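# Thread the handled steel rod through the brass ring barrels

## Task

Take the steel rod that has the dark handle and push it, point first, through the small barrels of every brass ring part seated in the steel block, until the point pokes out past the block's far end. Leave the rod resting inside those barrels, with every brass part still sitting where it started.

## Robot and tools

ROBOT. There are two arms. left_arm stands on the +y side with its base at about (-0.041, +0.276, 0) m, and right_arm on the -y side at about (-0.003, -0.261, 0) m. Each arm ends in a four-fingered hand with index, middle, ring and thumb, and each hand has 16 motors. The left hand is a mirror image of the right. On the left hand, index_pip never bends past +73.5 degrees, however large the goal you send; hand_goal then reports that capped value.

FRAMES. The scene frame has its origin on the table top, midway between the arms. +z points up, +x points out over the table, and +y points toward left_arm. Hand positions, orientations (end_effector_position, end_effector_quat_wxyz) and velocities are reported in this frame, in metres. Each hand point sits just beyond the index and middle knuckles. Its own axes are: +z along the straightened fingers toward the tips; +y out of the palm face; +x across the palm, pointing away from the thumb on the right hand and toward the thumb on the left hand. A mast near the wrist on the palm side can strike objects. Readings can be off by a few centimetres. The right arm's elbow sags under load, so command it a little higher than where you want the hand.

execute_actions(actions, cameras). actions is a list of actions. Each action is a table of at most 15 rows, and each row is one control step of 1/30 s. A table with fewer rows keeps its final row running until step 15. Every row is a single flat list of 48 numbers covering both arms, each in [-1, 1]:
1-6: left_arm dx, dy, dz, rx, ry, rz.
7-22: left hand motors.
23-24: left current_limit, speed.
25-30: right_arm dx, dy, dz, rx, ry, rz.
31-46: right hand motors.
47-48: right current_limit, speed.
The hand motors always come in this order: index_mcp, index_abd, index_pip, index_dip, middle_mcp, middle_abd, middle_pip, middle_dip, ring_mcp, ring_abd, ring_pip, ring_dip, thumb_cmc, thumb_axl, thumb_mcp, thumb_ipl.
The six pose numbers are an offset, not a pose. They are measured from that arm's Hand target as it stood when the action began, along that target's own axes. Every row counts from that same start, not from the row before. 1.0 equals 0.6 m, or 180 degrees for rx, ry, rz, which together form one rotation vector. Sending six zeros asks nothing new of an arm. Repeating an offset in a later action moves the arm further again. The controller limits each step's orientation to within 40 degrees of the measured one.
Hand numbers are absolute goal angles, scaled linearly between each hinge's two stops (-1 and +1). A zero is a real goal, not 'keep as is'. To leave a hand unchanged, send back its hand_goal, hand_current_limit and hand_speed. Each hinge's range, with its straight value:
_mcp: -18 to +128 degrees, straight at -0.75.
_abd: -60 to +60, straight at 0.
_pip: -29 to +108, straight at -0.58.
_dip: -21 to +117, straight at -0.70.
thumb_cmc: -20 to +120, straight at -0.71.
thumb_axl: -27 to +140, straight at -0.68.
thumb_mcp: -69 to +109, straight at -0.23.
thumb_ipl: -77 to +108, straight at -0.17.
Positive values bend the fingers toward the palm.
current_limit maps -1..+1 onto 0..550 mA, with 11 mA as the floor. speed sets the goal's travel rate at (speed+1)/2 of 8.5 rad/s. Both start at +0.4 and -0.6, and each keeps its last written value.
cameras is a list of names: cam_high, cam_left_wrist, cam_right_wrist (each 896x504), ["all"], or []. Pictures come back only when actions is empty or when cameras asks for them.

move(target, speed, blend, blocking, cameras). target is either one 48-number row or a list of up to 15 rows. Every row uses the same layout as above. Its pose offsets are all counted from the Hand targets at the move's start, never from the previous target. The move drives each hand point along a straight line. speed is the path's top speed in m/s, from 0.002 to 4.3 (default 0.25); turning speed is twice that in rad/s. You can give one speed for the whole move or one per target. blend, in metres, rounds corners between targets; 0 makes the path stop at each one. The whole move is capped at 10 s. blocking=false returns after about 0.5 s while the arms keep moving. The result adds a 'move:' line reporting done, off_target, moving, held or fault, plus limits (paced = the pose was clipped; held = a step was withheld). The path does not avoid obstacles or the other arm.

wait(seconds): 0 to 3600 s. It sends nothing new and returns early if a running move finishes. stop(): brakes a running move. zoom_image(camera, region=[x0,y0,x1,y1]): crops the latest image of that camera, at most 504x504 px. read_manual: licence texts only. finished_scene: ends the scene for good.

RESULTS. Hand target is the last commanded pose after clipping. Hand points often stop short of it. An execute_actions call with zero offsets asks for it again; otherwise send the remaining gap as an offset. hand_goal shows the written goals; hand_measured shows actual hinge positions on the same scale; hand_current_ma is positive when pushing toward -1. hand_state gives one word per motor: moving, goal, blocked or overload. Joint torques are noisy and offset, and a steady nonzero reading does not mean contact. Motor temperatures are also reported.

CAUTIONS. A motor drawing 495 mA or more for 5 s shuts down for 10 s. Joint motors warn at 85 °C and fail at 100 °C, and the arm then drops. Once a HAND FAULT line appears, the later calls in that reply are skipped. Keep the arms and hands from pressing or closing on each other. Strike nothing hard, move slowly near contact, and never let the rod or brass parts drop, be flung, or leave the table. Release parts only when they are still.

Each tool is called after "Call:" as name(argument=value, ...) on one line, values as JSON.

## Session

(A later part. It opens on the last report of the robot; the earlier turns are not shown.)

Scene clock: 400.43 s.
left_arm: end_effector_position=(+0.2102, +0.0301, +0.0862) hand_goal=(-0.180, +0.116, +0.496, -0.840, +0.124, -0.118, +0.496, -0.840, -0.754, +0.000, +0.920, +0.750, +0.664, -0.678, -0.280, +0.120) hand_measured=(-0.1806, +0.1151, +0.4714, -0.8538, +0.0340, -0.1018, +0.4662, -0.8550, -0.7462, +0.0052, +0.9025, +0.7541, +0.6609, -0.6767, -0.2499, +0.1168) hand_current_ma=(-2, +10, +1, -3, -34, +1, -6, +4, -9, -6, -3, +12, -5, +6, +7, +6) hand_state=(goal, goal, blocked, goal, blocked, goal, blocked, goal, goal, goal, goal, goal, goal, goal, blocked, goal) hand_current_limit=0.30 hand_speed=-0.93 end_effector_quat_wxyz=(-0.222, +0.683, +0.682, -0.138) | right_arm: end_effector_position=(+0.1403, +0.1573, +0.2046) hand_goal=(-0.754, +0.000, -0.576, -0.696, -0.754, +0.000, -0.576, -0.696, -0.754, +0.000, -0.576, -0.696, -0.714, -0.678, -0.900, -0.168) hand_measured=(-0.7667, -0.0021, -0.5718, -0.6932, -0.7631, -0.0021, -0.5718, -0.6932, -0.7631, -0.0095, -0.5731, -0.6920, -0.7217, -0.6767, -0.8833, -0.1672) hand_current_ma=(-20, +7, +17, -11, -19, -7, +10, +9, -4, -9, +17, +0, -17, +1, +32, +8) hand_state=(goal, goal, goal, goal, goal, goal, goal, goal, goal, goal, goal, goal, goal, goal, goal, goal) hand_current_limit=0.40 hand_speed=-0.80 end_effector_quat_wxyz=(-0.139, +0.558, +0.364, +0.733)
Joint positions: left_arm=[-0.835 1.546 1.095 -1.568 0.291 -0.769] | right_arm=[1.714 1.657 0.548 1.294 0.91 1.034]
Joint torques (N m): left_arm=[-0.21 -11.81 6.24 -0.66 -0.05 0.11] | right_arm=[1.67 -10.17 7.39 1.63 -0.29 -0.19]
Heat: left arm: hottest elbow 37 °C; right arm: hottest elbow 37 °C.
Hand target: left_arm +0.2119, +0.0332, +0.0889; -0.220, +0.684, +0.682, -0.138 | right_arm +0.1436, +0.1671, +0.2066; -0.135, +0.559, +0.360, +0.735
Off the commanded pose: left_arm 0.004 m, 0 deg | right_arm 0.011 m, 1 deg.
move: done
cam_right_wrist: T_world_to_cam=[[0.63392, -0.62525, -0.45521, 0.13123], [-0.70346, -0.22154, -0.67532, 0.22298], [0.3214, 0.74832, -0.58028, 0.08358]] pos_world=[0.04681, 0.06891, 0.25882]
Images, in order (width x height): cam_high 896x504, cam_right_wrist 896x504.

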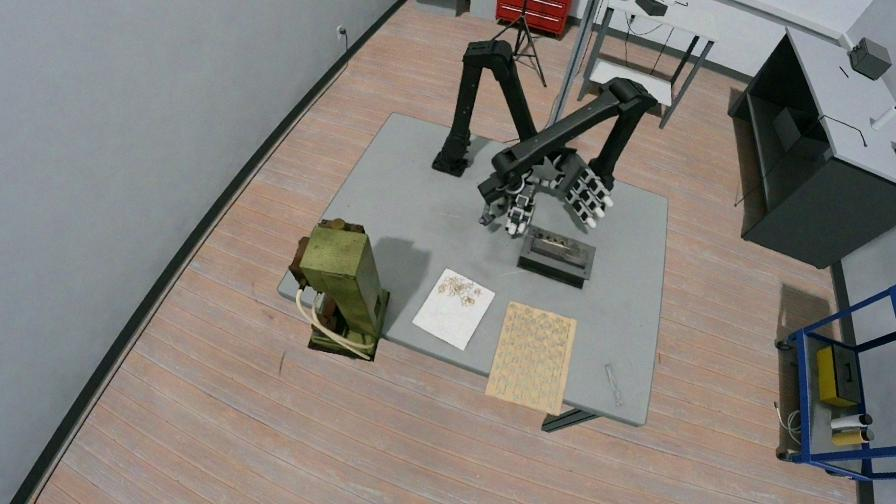

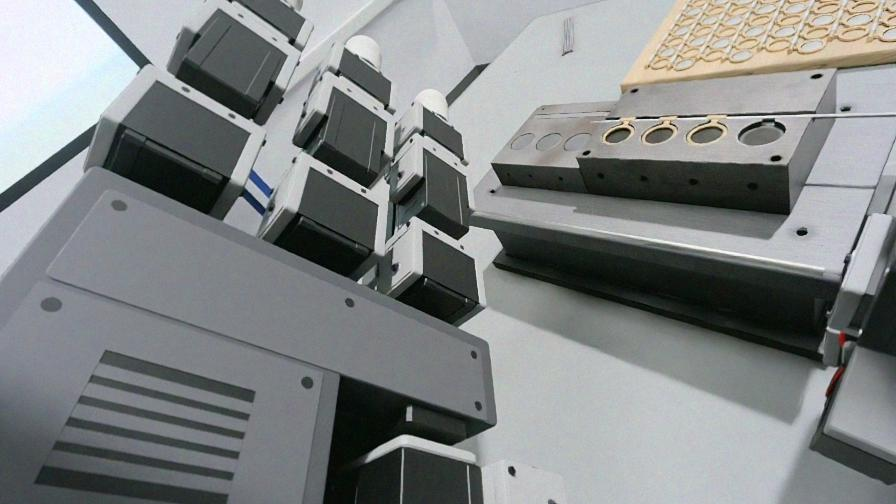

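Call:
move(target=[[0,0,0,0,0,0, -0.33,0.117,0.496,-0.3,0.125,-0.117,0.496,-0.84,-0.754,0,0.92,0.75,0.664,-0.678,-0.28,0.12,0.3,-0.85, 0,0,0,0,0,0,-0.754,0,-0.576,-0.696,-0.754,0,-0.576,-0.696,-0.754,0,-0.576,-0.696,-0.714,-0.678,-0.9,-0.168,0.4,-0.8],[0,0,0,0,0,0, -0.5,0.0,0.496,0.3,0.125,-0.117,0.496,-0.84,-0.754,0,0.92,0.75,0.664,-0.678,-0.28,0.12,0.3,-0.85, 0,0,0,0,0,0,-0.754,0,-0.576,-0.696,-0.754,0,-0.576,-0.696,-0.754,0,-0.576,-0.696,-0.714,-0.678,-0.9,-0.168,0.4,-0.8],[0,0,0,0,0,0, -0.9,0.0,0.496,0.9,0.125,-0.117,0.496,-0.84,-0.754,0,0.92,0.75,0.664,-0.678,-0.28,0.12,0.3,-0.85, 0,0,0,0,0,0,-0.754,0,-0.576,-0.696,-0.754,0,-0.576,-0.696,-0.754,0,-0.576,-0.696,-0.714,-0.678,-0.9,-0.168,0.4,-0.8]], speed=0.02, cameras=["cam_right_wrist","cam_high","cam_left_wrist"])

Call:
zoom_image(camera="cam_right_wrist", region=[580, 95, 700, 155])

Call:
zoom_image(camera="cam_high", region=[490, 200, 550, 250])

Scene clock: 405.37 s.
left_arm: end_effector_position=(+0.2102, +0.0301, +0.0862) hand_goal=(-0.900, +0.000, +0.496, +0.900, +0.124, -0.118, +0.496, -0.840, -0.754, +0.000, +0.920, +0.750, +0.664, -0.678, -0.280, +0.120) hand_measured=(-0.8644, +0.0184, +0.4778, +0.8892, +0.0340, -0.1003, +0.4662, -0.8550, -0.7462, +0.0023, +0.9025, +0.7554, +0.6609, -0.6777, -0.2499, +0.1168) hand_current_ma=(+6, +8, -1, -5, -30, +8, -8, +11, -14, -8, -5, +8, -1, +10, +6, +7) hand_state=(blocked, goal, goal, goal, blocked, goal, blocked, goal, goal, goal, goal, goal, goal, goal, blocked, goal) hand_current_limit=0.30 hand_speed=-0.85 end_effector_quat_wxyz=(-0.222, +0.683, +0.682, -0.138) | right_arm: end_effector_position=(+0.1403, +0.1573, +0.2046) hand_goal=(-0.754, +0.000, -0.576, -0.696, -0.754, +0.000, -0.576, -0.696, -0.754, +0.000, -0.576, -0.696, -0.714, -0.678, -0.900, -0.168) hand_measured=(-0.7667, -0.0021, -0.5718, -0.6932, -0.7631, -0.0036, -0.5731, -0.6932, -0.7643, -0.0080, -0.5718, -0.6920, -0.7217, -0.6756, -0.8823, -0.1681) hand_current_ma=(-14, +1, +3, -6, -11, -16, +2, -5, -6, -6, +4, +1, -14, +13, +36, -6) hand_state=(goal, goal, goal, goal, goal, goal, goal, goal, goal, goal, goal, goal, goal, goal, goal, goal) hand_current_limit=0.40 hand_speed=-0.80 end_effector_quat_wxyz=(-0.139, +0.558, +0.364, +0.733)
Joint positions: left_arm=[-0.835 1.546 1.095 -1.568 0.291 -0.769] | right_arm=[1.714 1.657 0.548 1.294 0.91 1.034]
Joint torques (N m): left_arm=[-0.44 -12.57 6.15 -0.59 -0.03 0.13] | right_arm=[1.85 -9 7.25 1.52 -0.28 -0.17]
Heat: left arm: hottest elbow 37 °C; right arm: hottest elbow 37 °C.
Hand target: left_arm +0.2119, +0.0333, +0.0889; -0.220, +0.684, +0.682, -0.138 | right_arm +0.1436, +0.1671, +0.2066; -0.135, +0.559, +0.360, +0.735
Off the commanded pose: left_arm 0.004 m, 0 deg | right_arm 0.011 m, 1 deg.
move: done
cam_left_wrist: T_world_to_cam=[[-0.5859, -0.79388, 0.1627, 0.10726], [-0.12085, 0.28412, 0.95114, -0.11683], [-0.80132, 0.53761, -0.26241, 0.29982]] pos_world=[0.28898, -0.04285, 0.17234]
cam_right_wrist: T_world_to_cam=[[0.63392, -0.62525, -0.45521, 0.13123], [-0.70346, -0.22154, -0.67532, 0.22298], [0.3214, 0.74832, -0.58028, 0.08358]] pos_world=[0.04681, 0.06891, 0.25882]

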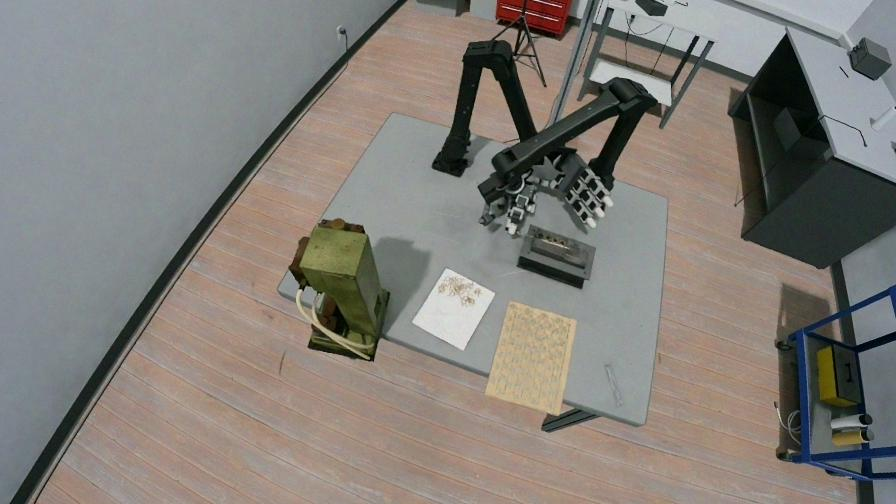

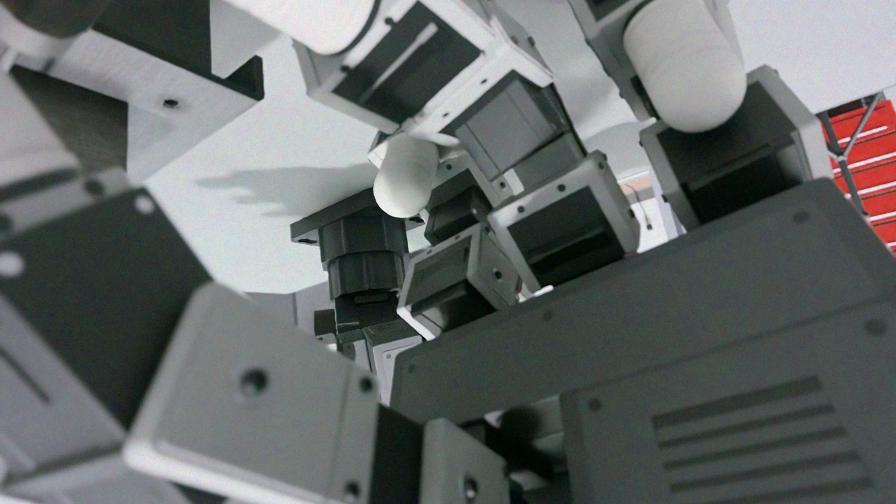

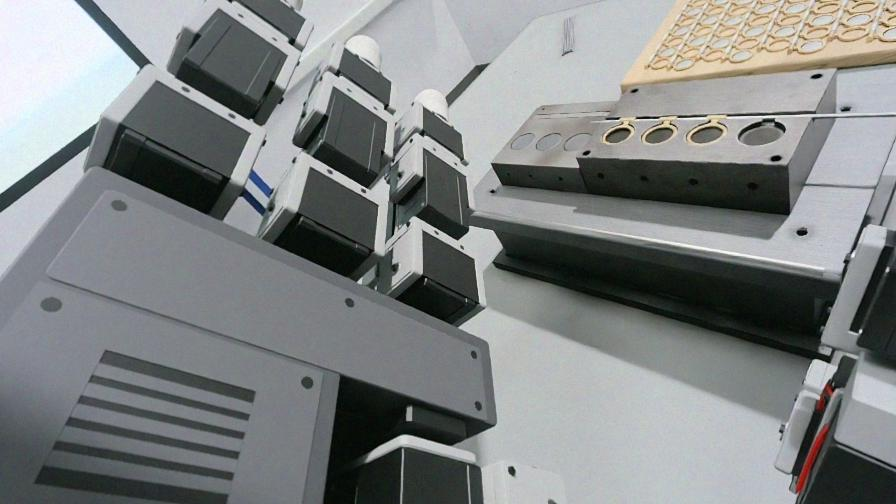

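Scaled by 4.200 from the camera's image (finer frame: 1280x720).

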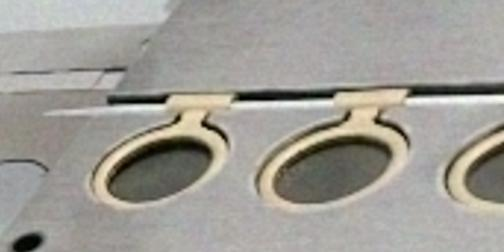

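Scaled by 8.400 from the camera's image (finer frame: 1280x720).

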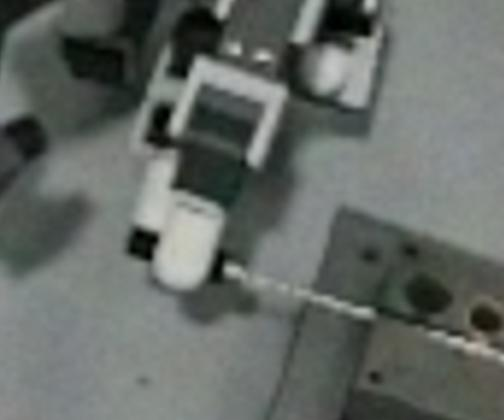

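Call:
move(target=[0,0,0,0,0,0, -0.9,0.0,0.496,0.9,0.125,-0.117,0.496,-0.84,-0.754,0,0.92,0.75,0.78,-0.678,-0.28,0.12,0.3,-0.9, 0,0,0,0,0,0,-0.754,0,-0.576,-0.696,-0.754,0,-0.576,-0.696,-0.754,0,-0.576,-0.696,-0.714,-0.678,-0.9,-0.168,0.4,-0.8], speed=0.02, cameras=["cam_right_wrist","cam_high"])

Call:
zoom_image(camera="cam_right_wrist", region=[580, 95, 700, 155])

Call:
zoom_image(camera="cam_high", region=[490, 200, 550, 250])

Scene clock: 406.77 s.
left_arm: end_effector_position=(+0.2102, +0.0301, +0.0862) hand_goal=(-0.900, +0.000, +0.496, +0.900, +0.124, -0.118, +0.496, -0.840, -0.754, +0.000, +0.920, +0.750, +0.780, -0.678, -0.280, +0.120) hand_measured=(-0.8644, +0.0169, +0.4790, +0.8904, +0.0340, -0.1003, +0.4662, -0.8550, -0.7462, +0.0023, +0.9025, +0.7541, +0.7752, -0.6767, -0.2509, +0.1168) hand_current_ma=(+10, +11, +2, -2, -37, +2, -9, +7, -8, -6, -6, +5, -4, +6, +5, +11) hand_state=(blocked, goal, goal, goal, blocked, goal, blocked, goal, goal, goal, goal, goal, goal, goal, blocked, goal) hand_current_limit=0.30 hand_speed=-0.90 end_effector_quat_wxyz=(-0.222, +0.683, +0.682, -0.138) | right_arm: end_effector_position=(+0.1403, +0.1573, +0.2046) hand_goal=(-0.754, +0.000, -0.576, -0.696, -0.754, +0.000, -0.576, -0.696, -0.754, +0.000, -0.576, -0.696, -0.714, -0.678, -0.900, -0.168) hand_measured=(-0.7667, -0.0036, -0.5731, -0.6945, -0.7631, -0.0036, -0.5731, -0.6932, -0.7643, -0.0095, -0.5718, -0.6920, -0.7217, -0.6756, -0.8833, -0.1672) hand_current_ma=(-29, -1, +6, +13, -9, +0, +7, -1, -5, -11, +10, +5, -17, -2, +30, +11) hand_state=(goal, goal, goal, goal, goal, goal, goal, goal, goal, goal, goal, goal, goal, goal, goal, goal) hand_current_limit=0.40 hand_speed=-0.80 end_effector_quat_wxyz=(-0.139, +0.558, +0.364, +0.733)
Joint positions: left_arm=[-0.835 1.546 1.095 -1.568 0.291 -0.769] | right_arm=[1.714 1.657 0.548 1.294 0.91 1.034]
Joint torques (N m): left_arm=[-0.32 -11.99 6.11 -0.73 -0.03 0.14] | right_arm=[1.03 -9.47 7.27 2.02 -0.26 -0.21]
Heat: left arm: hottest elbow 36 °C; right arm: hottest elbow 37 °C.
Hand target: left_arm +0.2119, +0.0333, +0.0889; -0.220, +0.684, +0.682, -0.138 | right_arm +0.1436, +0.1671, +0.2066; -0.135, +0.559, +0.360, +0.735
Off the commanded pose: left_arm 0.004 m, 0 deg | right_arm 0.011 m, 1 deg.
move: done
cam_right_wrist: T_world_to_cam=[[0.63392, -0.62525, -0.45521, 0.13123], [-0.70346, -0.22154, -0.67532, 0.22298], [0.3214, 0.74832, -0.58028, 0.08358]] pos_world=[0.04681, 0.06891, 0.25882]
Images, in order (width x height): cam_high 896x504, cam_right_wrist 896x504.

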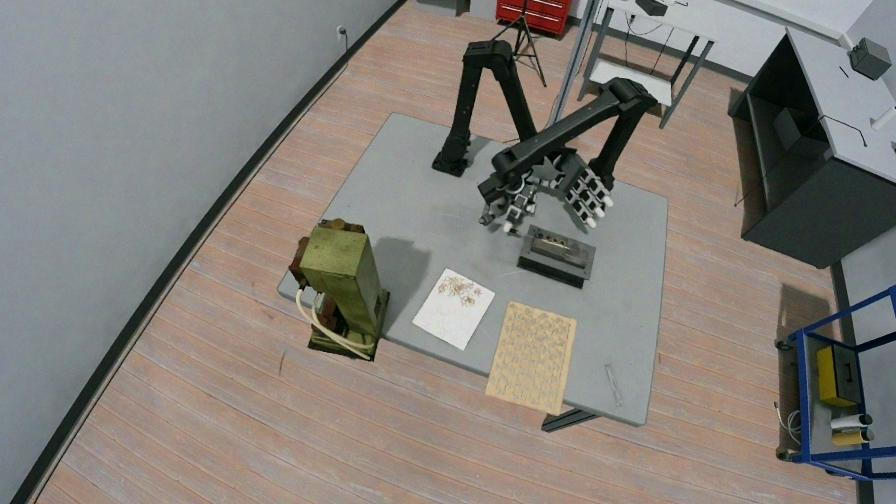

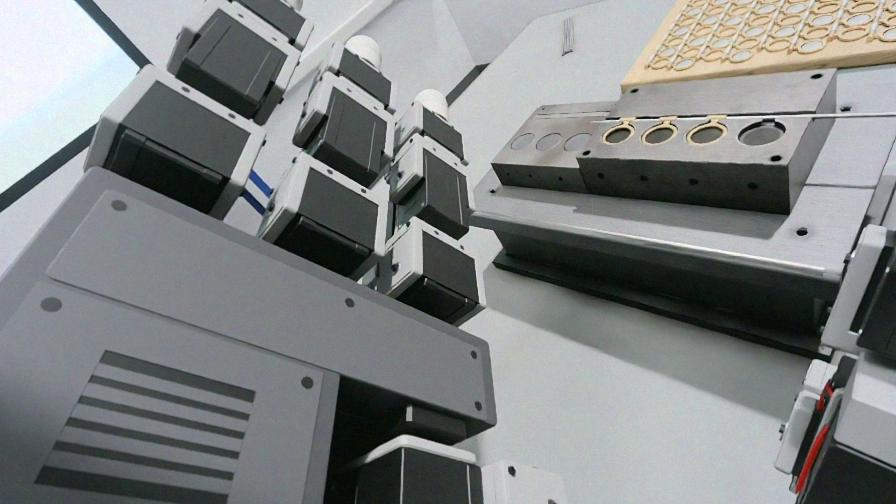

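Scaled by 4.200 from the camera's image (finer frame: 1280x720).

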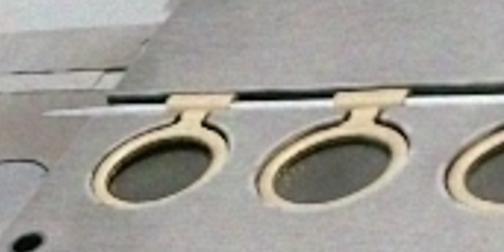

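Scaled by 8.400 from the camera's image (finer frame: 1280x720).

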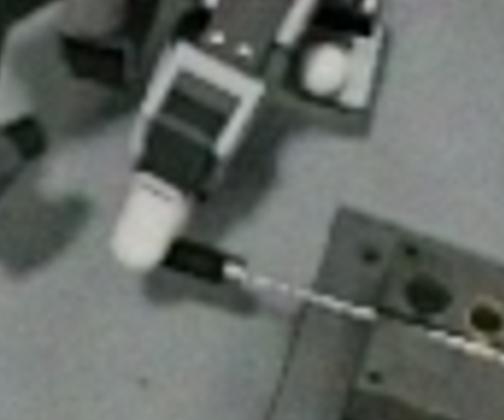

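Call:
move(target=[0,0,0,0,0,0, -0.9,0.0,0.496,0.9,0.16,-0.117,0.496,-0.84,-0.754,0,0.92,0.75,0.78,-0.678,-0.08,0.16,0.3,-0.95, 0,0,0,0,0,0,-0.754,0,-0.576,-0.696,-0.754,0,-0.576,-0.696,-0.754,0,-0.576,-0.696,-0.714,-0.678,-0.9,-0.168,0.4,-0.8], speed=0.02, cameras=["cam_right_wrist","cam_high"])

Call:
zoom_image(camera="cam_right_wrist", region=[580, 95, 700, 155])

Call:
zoom_image(camera="cam_high", region=[490, 200, 550, 250])

Scene clock: 408.30 s.
left_arm: end_effector_position=(+0.2102, +0.0301, +0.0862) hand_goal=(-0.900, +0.000, +0.496, +0.900, +0.160, -0.118, +0.496, -0.840, -0.754, +0.000, +0.920, +0.750, +0.780, -0.678, -0.080, +0.160) hand_measured=(-0.8656, +0.0184, +0.4790, +0.8904, +0.0340, -0.1003, +0.4662, -0.8563, -0.7462, +0.0052, +0.9025, +0.7554, +0.7765, -0.6767, -0.1688, +0.1530) hand_current_ma=(+8, +5, +3, +0, -59, +5, -7, +6, -10, -10, -5, +5, +2, +8, -8, +4) hand_state=(blocked, goal, goal, goal, blocked, goal, blocked, goal, goal, goal, goal, goal, goal, goal, moving, goal) hand_current_limit=0.30 hand_speed=-0.95 end_effector_quat_wxyz=(-0.222, +0.683, +0.682, -0.138) | right_arm: end_effector_position=(+0.1403, +0.1573, +0.2046) hand_goal=(-0.754, +0.000, -0.576, -0.696, -0.754, +0.000, -0.576, -0.696, -0.754, +0.000, -0.576, -0.696, -0.714, -0.678, -0.900, -0.168) hand_measured=(-0.7679, -0.0036, -0.5718, -0.6932, -0.7643, -0.0021, -0.5731, -0.6932, -0.7643, -0.0080, -0.5718, -0.6920, -0.7217, -0.6756, -0.8823, -0.1672) hand_current_ma=(-20, +5, +8, -15, -21, -23, +5, -8, -10, -17, +8, +5, -14, +3, +34, +9) hand_state=(goal, goal, goal, goal, goal, goal, goal, goal, goal, goal, goal, goal, goal, goal, goal, goal) hand_current_limit=0.40 hand_speed=-0.80 end_effector_quat_wxyz=(-0.139, +0.558, +0.364, +0.733)
Joint positions: left_arm=[-0.835 1.546 1.095 -1.568 0.291 -0.769] | right_arm=[1.714 1.657 0.548 1.294 0.91 1.034]
Joint torques (N m): left_arm=[-0.38 -12.57 6.2 -0.68 0 0.13] | right_arm=[2.2 -10.64 7.49 1.83 -0.29 -0.19]
Heat: left arm: hottest elbow 36 °C; right arm: hottest elbow 37 °C.
Hand target: left_arm +0.2119, +0.0333, +0.0890; -0.220, +0.684, +0.682, -0.138 | right_arm +0.1436, +0.1671, +0.2066; -0.135, +0.559, +0.360, +0.735
Off the commanded pose: left_arm 0.004 m, 0 deg | right_arm 0.011 m, 1 deg.
move: done
cam_right_wrist: T_world_to_cam=[[0.63392, -0.62525, -0.45521, 0.13123], [-0.70346, -0.22154, -0.67532, 0.22298], [0.3214, 0.74832, -0.58028, 0.08358]] pos_world=[0.04681, 0.06891, 0.25882]
Images, in order (width x height): cam_high 896x504, cam_right_wrist 896x504.

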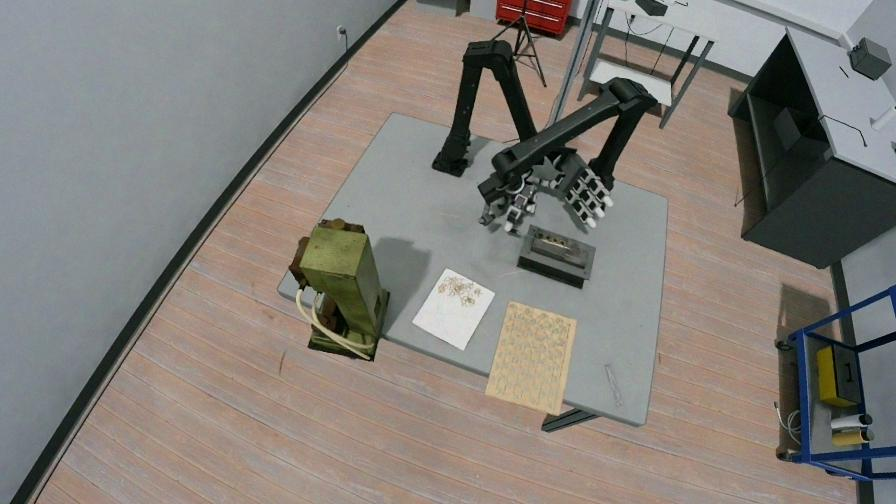

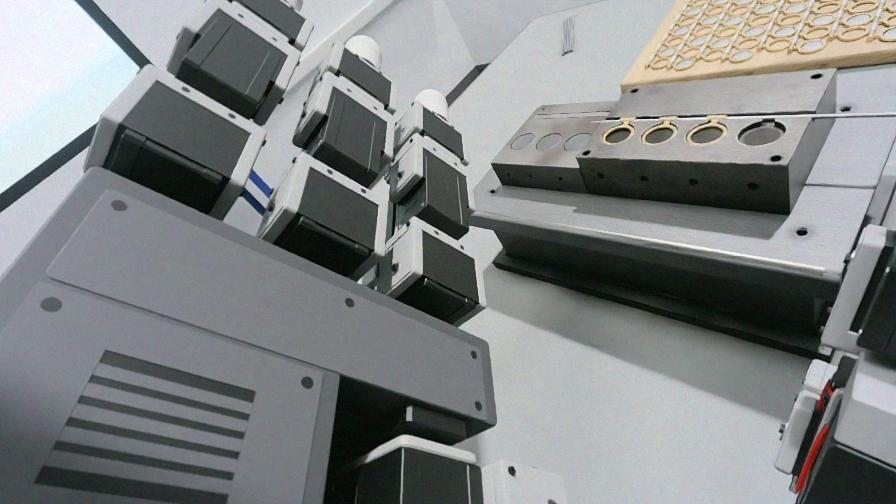

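Scaled by 4.200 from the camera's image (finer frame: 1280x720).

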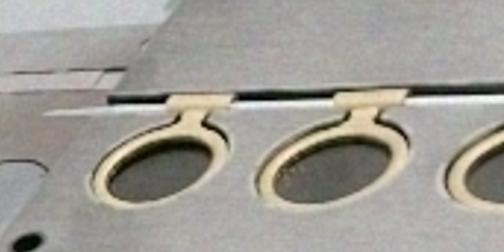

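Scaled by 8.400 from the camera's image (finer frame: 1280x720).

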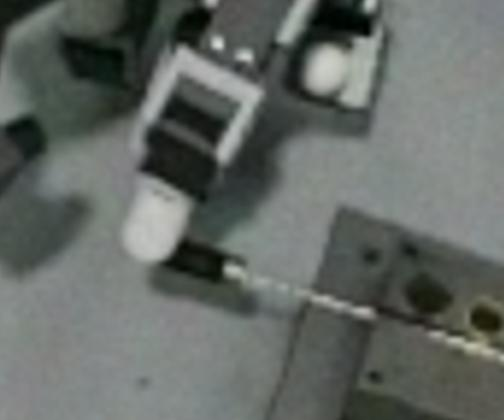

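Call:
move(target=[0,0,0,0,0,0, -0.9,0.0,0.496,0.9,0.18,-0.117,0.496,-0.84,-0.754,0,0.92,0.75,0.78,-0.678,-0.04,0.17,0.3,-0.95, 0,0,0,0,0,0,-0.754,0,-0.576,-0.696,-0.754,0,-0.576,-0.696,-0.754,0,-0.576,-0.696,-0.714,-0.678,-0.9,-0.168,0.4,-0.8], speed=0.02, cameras=["cam_right_wrist"])

Call:
zoom_image(camera="cam_right_wrist", region=[580, 95, 700, 155])

Scene clock: 410.47 s.
left_arm: end_effector_position=(+0.2103, +0.0300, +0.0863) hand_goal=(-0.900, +0.000, +0.496, +0.900, +0.180, -0.118, +0.496, -0.840, -0.754, +0.000, +0.920, +0.750, +0.780, -0.678, -0.040, +0.170) hand_measured=(-0.8644, +0.0184, +0.4790, +0.8892, +0.0340, -0.1018, +0.4444, -0.8652, -0.7462, +0.0023, +0.9025, +0.7541, +0.7752, -0.6767, -0.1500, +0.1482) hand_current_ma=(+9, +6, +0, +1, -76, -5, -12, +6, -9, -2, -7, +7, -3, +7, -75, +5) hand_state=(blocked, goal, goal, goal, blocked, goal, blocked, blocked, goal, goal, goal, goal, goal, goal, blocked, blocked) hand_current_limit=0.30 hand_speed=-0.95 end_effector_quat_wxyz=(-0.222, +0.684, +0.681, -0.138) | right_arm: end_effector_position=(+0.1403, +0.1573, +0.2046) hand_goal=(-0.754, +0.000, -0.576, -0.696, -0.754, +0.000, -0.576, -0.696, -0.754, +0.000, -0.576, -0.696, -0.714, -0.678, -0.900, -0.168) hand_measured=(-0.7667, -0.0036, -0.5718, -0.6932, -0.7643, -0.0036, -0.5731, -0.6945, -0.7643, -0.0095, -0.5731, -0.6932, -0.7205, -0.6756, -0.8823, -0.1672) hand_current_ma=(-26, -4, +11, -2, -15, -2, +10, -1, -2, -4, +14, +2, -8, +2, +35, -3) hand_state=(goal, goal, goal, goal, goal, goal, goal, goal, goal, goal, goal, goal, goal, goal, goal, goal) hand_current_limit=0.40 hand_speed=-0.80 end_effector_quat_wxyz=(-0.139, +0.558, +0.364, +0.733)
Joint positions: left_arm=[-0.835 1.546 1.095 -1.568 0.291 -0.767] | right_arm=[1.714 1.657 0.548 1.294 0.91 1.034]
Joint torques (N m): left_arm=[-0.62 -12.16 6.11 -0.69 -0.02 0.1] | right_arm=[1.55 -10.81 7.34 1.61 -0.25 -0.19]
Heat: left arm: hottest elbow 36 °C; right arm: hottest elbow 37 °C.
Hand target: left_arm +0.2119, +0.0332, +0.0889; -0.220, +0.684, +0.682, -0.138 | right_arm +0.1436, +0.1671, +0.2066; -0.135, +0.559, +0.360, +0.735
Off the commanded pose: left_arm 0.005 m, 0 deg | right_arm 0.011 m, 1 deg.
move: done
cam_right_wrist: T_world_to_cam=[[0.63392, -0.62525, -0.45521, 0.13123], [-0.70346, -0.22154, -0.67532, 0.22298], [0.3214, 0.74832, -0.58028, 0.08358]] pos_world=[0.04681, 0.06891, 0.25882]

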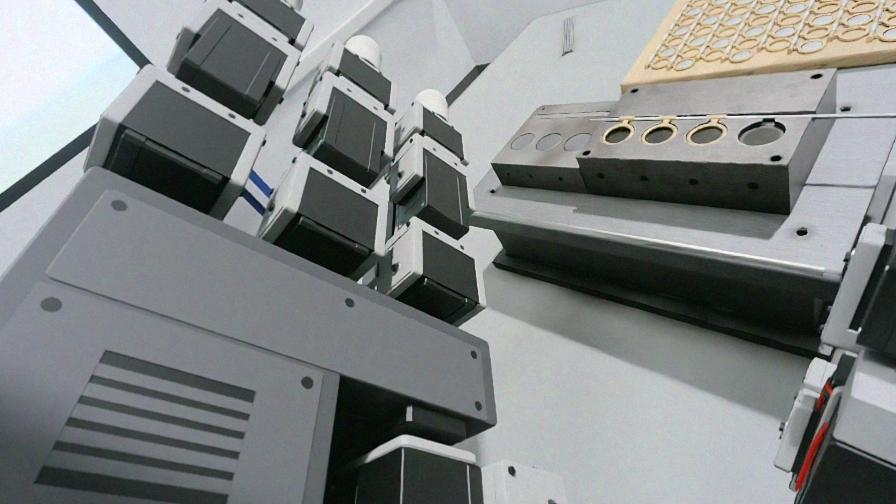

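Scaled by 4.200 from the camera's image (finer frame: 1280x720).

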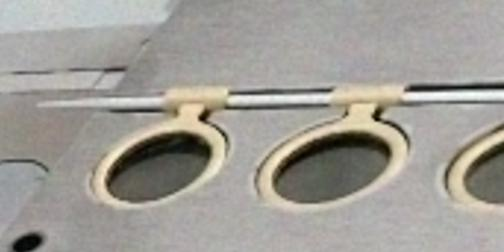

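Call:
move(target=[0.0069,-0.0006,-0.0019,0,0,0, -0.9,0.0,0.496,0.9,0.18,-0.117,0.496,-0.84,-0.754,0,0.92,0.75,0.78,-0.678,-0.04,0.17,0.3,-0.95, 0,0,0,0,0,0,-0.754,0,-0.576,-0.696,-0.754,0,-0.576,-0.696,-0.754,0,-0.576,-0.696,-0.714,-0.678,-0.9,-0.168,0.4,-0.8], speed=0.02, cameras=["cam_right_wrist","cam_high"])

Call:
zoom_image(camera="cam_right_wrist", region=[580, 95, 700, 155])

Call:
zoom_image(camera="cam_high", region=[490, 200, 550, 250])

Scene clock: 412.20 s.
left_arm: end_effector_position=(+0.2111, +0.0304, +0.0889) hand_goal=(-0.900, +0.000, +0.496, +0.900, +0.180, -0.118, +0.496, -0.840, -0.754, +0.000, +0.920, +0.750, +0.780, -0.678, -0.040, +0.170) hand_measured=(-0.8644, +0.0169, +0.4790, +0.8904, +0.0328, -0.1003, +0.4354, -0.8716, -0.7462, +0.0023, +0.9025, +0.7554, +0.7752, -0.6767, -0.1421, +0.1482) hand_current_ma=(+9, +8, +0, +3, -79, -1, -13, -3, -8, -4, -1, +4, -6, +8, -61, +4) hand_state=(blocked, goal, goal, goal, blocked, goal, blocked, blocked, goal, goal, goal, goal, goal, goal, blocked, blocked) hand_current_limit=0.30 hand_speed=-0.95 end_effector_quat_wxyz=(-0.219, +0.686, +0.680, -0.138) | right_arm: end_effector_position=(+0.1403, +0.1573, +0.2046) hand_goal=(-0.754, +0.000, -0.576, -0.696, -0.754, +0.000, -0.576, -0.696, -0.754, +0.000, -0.576, -0.696, -0.714, -0.678, -0.900, -0.168) hand_measured=(-0.7667, -0.0021, -0.5718, -0.6932, -0.7631, -0.0021, -0.5731, -0.6945, -0.7631, -0.0095, -0.5718, -0.6920, -0.7217, -0.6756, -0.8823, -0.1672) hand_current_ma=(-19, -8, +2, -1, -20, -10, +18, -11, -5, -9, +15, +9, -7, +0, +33, +6) hand_state=(goal, goal, goal, goal, goal, goal, goal, goal, goal, goal, goal, goal, goal, goal, goal, goal) hand_current_limit=0.40 hand_speed=-0.80 end_effector_quat_wxyz=(-0.139, +0.558, +0.364, +0.733)
Joint positions: left_arm=[-0.832 1.538 1.095 -1.57 0.29 -0.76] | right_arm=[1.714 1.657 0.548 1.294 0.91 1.034]
Joint torques (N m): left_arm=[-0.26 -11.63 5.82 -0.92 -0.08 0.08] | right_arm=[1.44 -10.46 7.31 1.81 -0.29 -0.18]
Heat: left arm: hottest elbow 36 °C; right arm: hottest elbow 37 °C.
Hand target: left_arm +0.2123, +0.0373, +0.0906; -0.220, +0.684, +0.682, -0.138 | right_arm +0.1436, +0.1671, +0.2066; -0.135, +0.559, +0.360, +0.735
Off the commanded pose: left_arm 0.007 m, 0 deg | right_arm 0.011 m, 1 deg.
move: done
cam_right_wrist: T_world_to_cam=[[0.63392, -0.62525, -0.45521, 0.13123], [-0.70346, -0.22154, -0.67532, 0.22298], [0.3214, 0.74832, -0.58028, 0.08358]] pos_world=[0.04681, 0.06891, 0.25882]
Images, in order (width x height): cam_high 896x504, cam_right_wrist 896x504.

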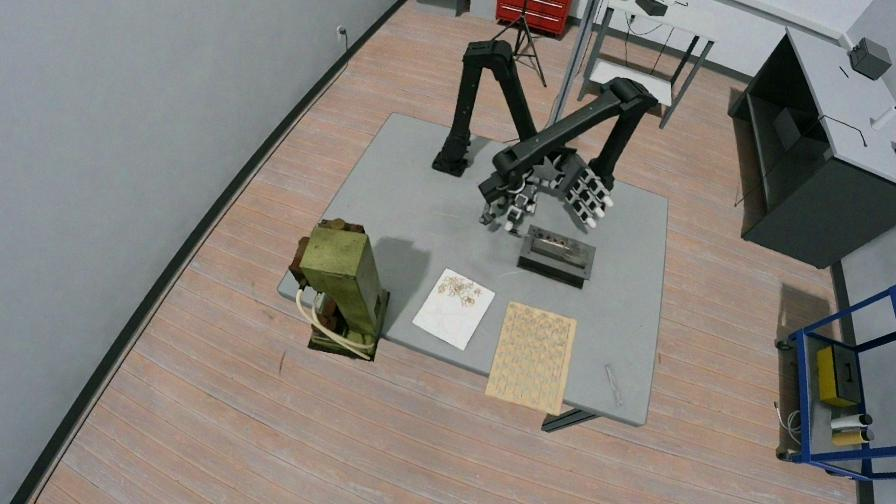

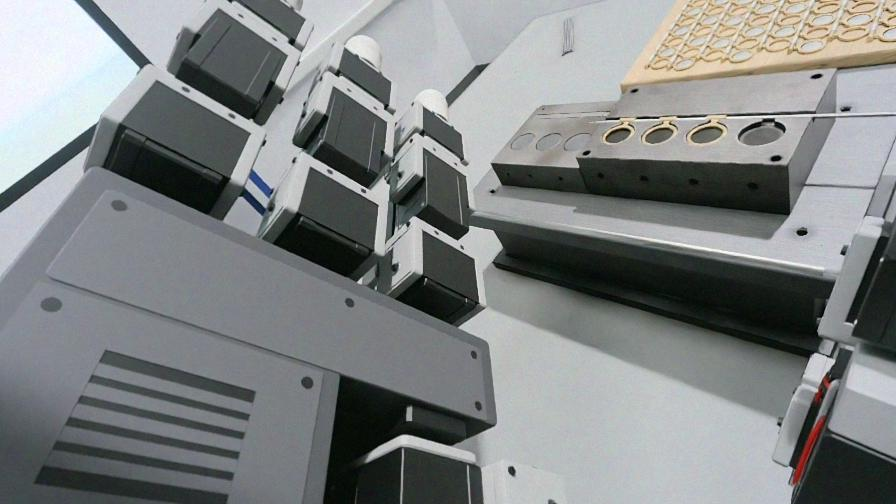

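Scaled by 4.200 from the camera's image (finer frame: 1280x720).

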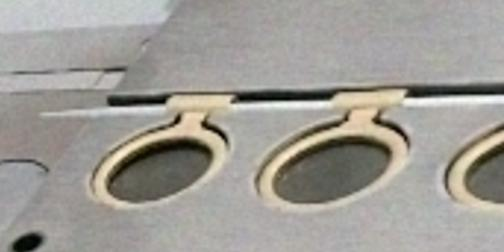

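Scaled by 8.400 from the camera's image (finer frame: 1280x720).

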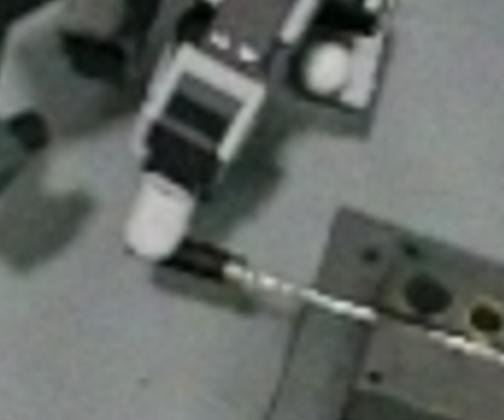

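Call:
move(target=[0.0100,0.0012,0.0007,0,0,0, -0.9,0.0,0.496,0.9,0.18,-0.117,0.496,-0.84,-0.754,0,0.92,0.75,0.78,-0.678,-0.04,0.17,0.3,-0.95, 0,0,0,0,0,0,-0.754,0,-0.576,-0.696,-0.754,0,-0.576,-0.696,-0.754,0,-0.576,-0.696,-0.714,-0.678,-0.9,-0.168,0.4,-0.8], speed=0.02, cameras=["cam_right_wrist","cam_high"])

Call:
zoom_image(camera="cam_right_wrist", region=[570, 90, 690, 150])

Call:
zoom_image(camera="cam_high", region=[490, 200, 550, 250])

Scene clock: 413.43 s.
left_arm: end_effector_position=(+0.2112, +0.0359, +0.0885) hand_goal=(-0.900, +0.000, +0.496, +0.900, +0.180, -0.118, +0.496, -0.840, -0.754, +0.000, +0.920, +0.750, +0.780, -0.678, -0.040, +0.170) hand_measured=(-0.8644, +0.0184, +0.4790, +0.8904, +0.0340, -0.0930, +0.4354, -0.8716, -0.7462, +0.0023, +0.9025, +0.7541, +0.7777, -0.6756, -0.1431, +0.1492) hand_current_ma=(+4, +4, +0, -2, -74, +1, -17, +7, -6, -7, -6, +4, -3, +3, -66, +3) hand_state=(blocked, goal, goal, goal, blocked, blocked, blocked, blocked, goal, goal, goal, goal, goal, goal, blocked, blocked) hand_current_limit=0.30 hand_speed=-0.95 end_effector_quat_wxyz=(-0.218, +0.687, +0.679, -0.139) | right_arm: end_effector_position=(+0.1403, +0.1573, +0.2046) hand_goal=(-0.754, +0.000, -0.576, -0.696, -0.754, +0.000, -0.576, -0.696, -0.754, +0.000, -0.576, -0.696, -0.714, -0.678, -0.900, -0.168) hand_measured=(-0.7655, -0.0036, -0.5731, -0.6932, -0.7631, -0.0021, -0.5731, -0.6932, -0.7643, -0.0080, -0.5718, -0.6907, -0.7217, -0.6756, -0.8823, -0.1681) hand_current_ma=(-19, +0, +11, -3, -5, -5, +7, +0, -9, -5, +12, +5, -9, +12, +36, +1) hand_state=(goal, goal, goal, goal, goal, goal, goal, goal, goal, goal, goal, goal, goal, goal, goal, goal) hand_current_limit=0.40 hand_speed=-0.80 end_effector_quat_wxyz=(-0.139, +0.558, +0.364, +0.733)
Joint positions: left_arm=[-0.822 1.528 1.083 -1.57 0.286 -0.746] | right_arm=[1.714 1.657 0.548 1.294 0.91 1.034]
Joint torques (N m): left_arm=[-0.09 -11.58 5.87 -0.61 -0.16 0.09] | right_arm=[1.08 -10.4 7.34 1.85 -0.29 -0.23]
Heat: left arm: hottest elbow 36 °C; right arm: hottest elbow 37 °C.
Hand target: left_arm +0.2129, +0.0432, +0.0906; -0.220, +0.684, +0.682, -0.138 | right_arm +0.1436, +0.1671, +0.2066; -0.135, +0.559, +0.360, +0.735
Off the commanded pose: left_arm 0.008 m, 1 deg | right_arm 0.011 m, 1 deg.
move: done
cam_right_wrist: T_world_to_cam=[[0.63392, -0.62525, -0.45521, 0.13123], [-0.70346, -0.22154, -0.67532, 0.22298], [0.3214, 0.74832, -0.58028, 0.08358]] pos_world=[0.04681, 0.06891, 0.25882]
Images, in order (width x height): cam_high 896x504, cam_right_wrist 896x504.

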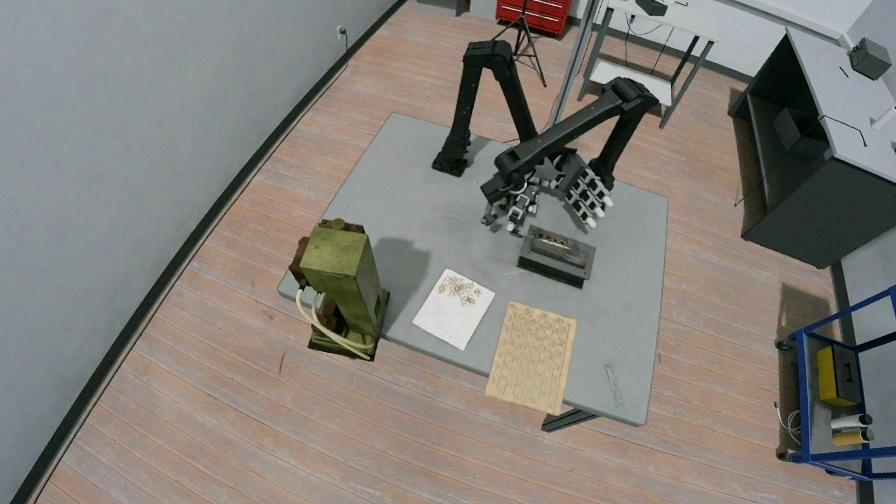

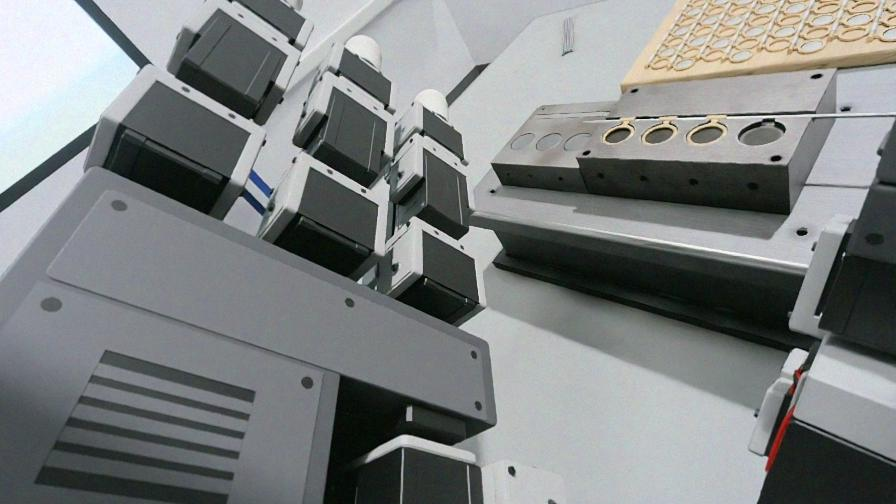

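Scaled by 4.200 from the camera's image (finer frame: 1280x720).

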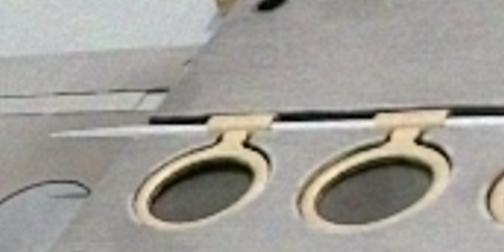

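Scaled by 8.400 from the camera's image (finer frame: 1280x720).

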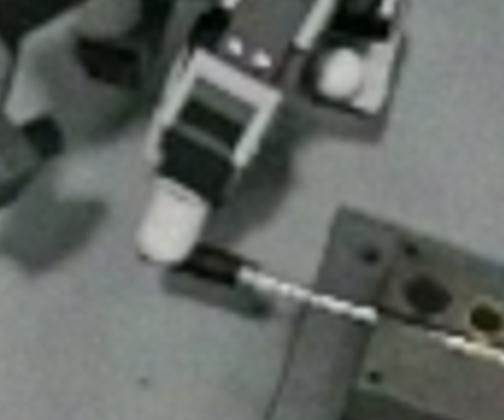

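Call:
move(target=[0.0150,0.0022,0.0008,0,0,0, -0.9,0.0,0.496,0.9,0.18,-0.117,0.496,-0.84,-0.754,0,0.92,0.75,0.78,-0.678,-0.04,0.17,0.3,-0.95, 0,0,0,0,0,0,-0.754,0,-0.576,-0.696,-0.754,0,-0.576,-0.696,-0.754,0,-0.576,-0.696,-0.714,-0.678,-0.9,-0.168,0.4,-0.8], speed=0.02, cameras=["cam_right_wrist","cam_high"])

Call:
zoom_image(camera="cam_right_wrist", region=[560, 90, 700, 160])

Call:
zoom_image(camera="cam_high", region=[490, 200, 550, 250])

Scene clock: 415.07 s.
left_arm: end_effector_position=(+0.2115, +0.0441, +0.0883) hand_goal=(-0.900, +0.000, +0.496, +0.900, +0.180, -0.118, +0.496, -0.840, -0.754, +0.000, +0.920, +0.750, +0.780, -0.678, -0.040, +0.170) hand_measured=(-0.8644, +0.0169, +0.4778, +0.8904, +0.0328, -0.0798, +0.4367, -0.8716, -0.7462, +0.0037, +0.9025, +0.7541, +0.7815, -0.6756, -0.1421, +0.1492) hand_current_ma=(+6, +9, +6, -2, -73, +3, -10, +10, -8, -9, -8, +7, -5, +3, -69, +4) hand_state=(blocked, goal, goal, goal, blocked, blocked, blocked, blocked, goal, goal, goal, goal, goal, goal, blocked, blocked) hand_current_limit=0.30 hand_speed=-0.95 end_effector_quat_wxyz=(-0.219, +0.689, +0.677, -0.140) | right_arm: end_effector_position=(+0.1403, +0.1573, +0.2046) hand_goal=(-0.754, +0.000, -0.576, -0.696, -0.754, +0.000, -0.576, -0.696, -0.754, +0.000, -0.576, -0.696, -0.714, -0.678, -0.900, -0.168) hand_measured=(-0.7667, -0.0036, -0.5718, -0.6920, -0.7631, -0.0036, -0.5718, -0.6945, -0.7631, -0.0080, -0.5718, -0.6920, -0.7205, -0.6767, -0.8833, -0.1681) hand_current_ma=(-23, +3, +9, +8, -9, -2, -7, -5, -20, +0, +22, -2, -5, -12, +39, +7) hand_state=(goal, goal, goal, goal, goal, goal, goal, goal, goal, goal, goal, goal, goal, goal, goal, goal) hand_current_limit=0.40 hand_speed=-0.80 end_effector_quat_wxyz=(-0.139, +0.558, +0.364, +0.733)
Joint positions: left_arm=[-0.805 1.516 1.067 -1.573 0.28 -0.725] | right_arm=[1.714 1.657 0.548 1.294 0.91 1.034]
Joint torques (N m): left_arm=[0.26 -11.28 6.04 -0.87 -0.26 0.08] | right_arm=[1.73 -10.64 7.43 2 -0.28 -0.19]
Heat: left arm: hottest elbow 36 °C; right arm: hottest elbow 37 °C.
Hand target: left_arm +0.2141, +0.0522, +0.0905; -0.220, +0.684, +0.682, -0.138 | right_arm +0.1436, +0.1671, +0.2066; -0.135, +0.559, +0.360, +0.735
Off the commanded pose: left_arm 0.009 m, 1 deg | right_arm 0.011 m, 1 deg.
move: done
cam_right_wrist: T_world_to_cam=[[0.63392, -0.62525, -0.45521, 0.13123], [-0.70346, -0.22154, -0.67532, 0.22298], [0.3214, 0.74832, -0.58028, 0.08358]] pos_world=[0.04681, 0.06891, 0.25882]
Images, in order (width x height): cam_high 896x504, cam_right_wrist 896x504.

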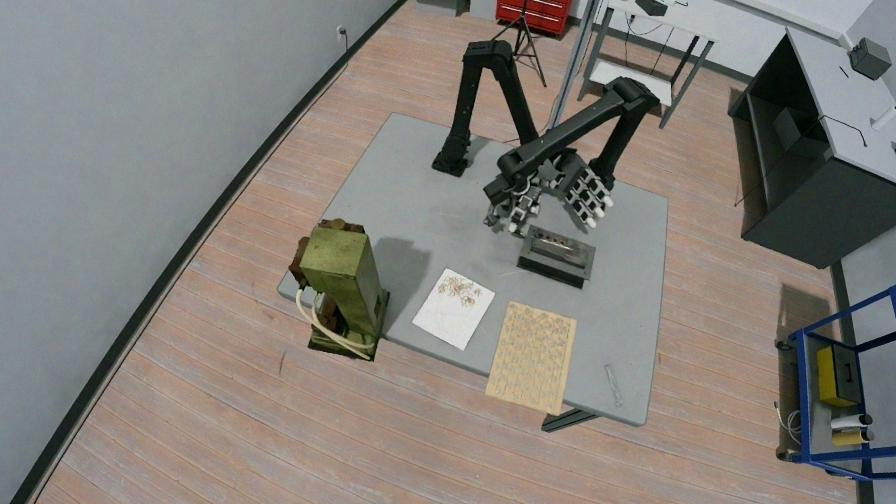

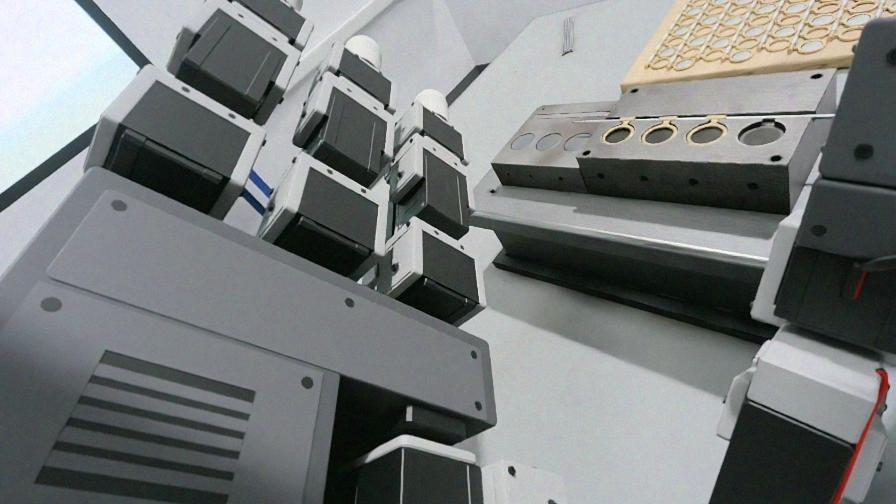

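Scaled by 3.600 from the camera's image (finer frame: 1280x720).

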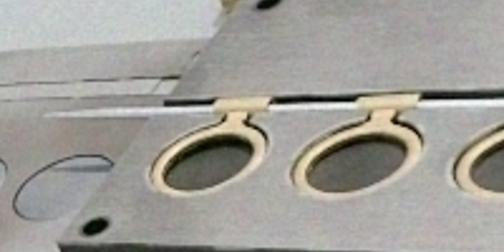

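Scaled by 8.400 from the camera's image (finer frame: 1280x720).

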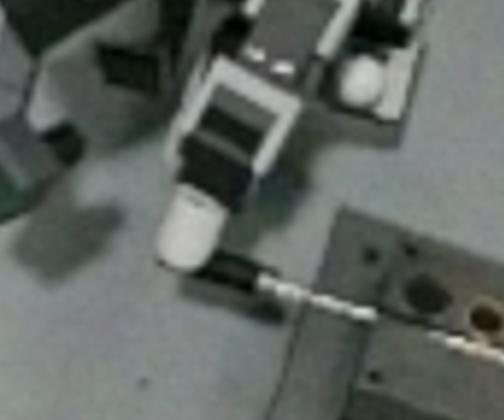

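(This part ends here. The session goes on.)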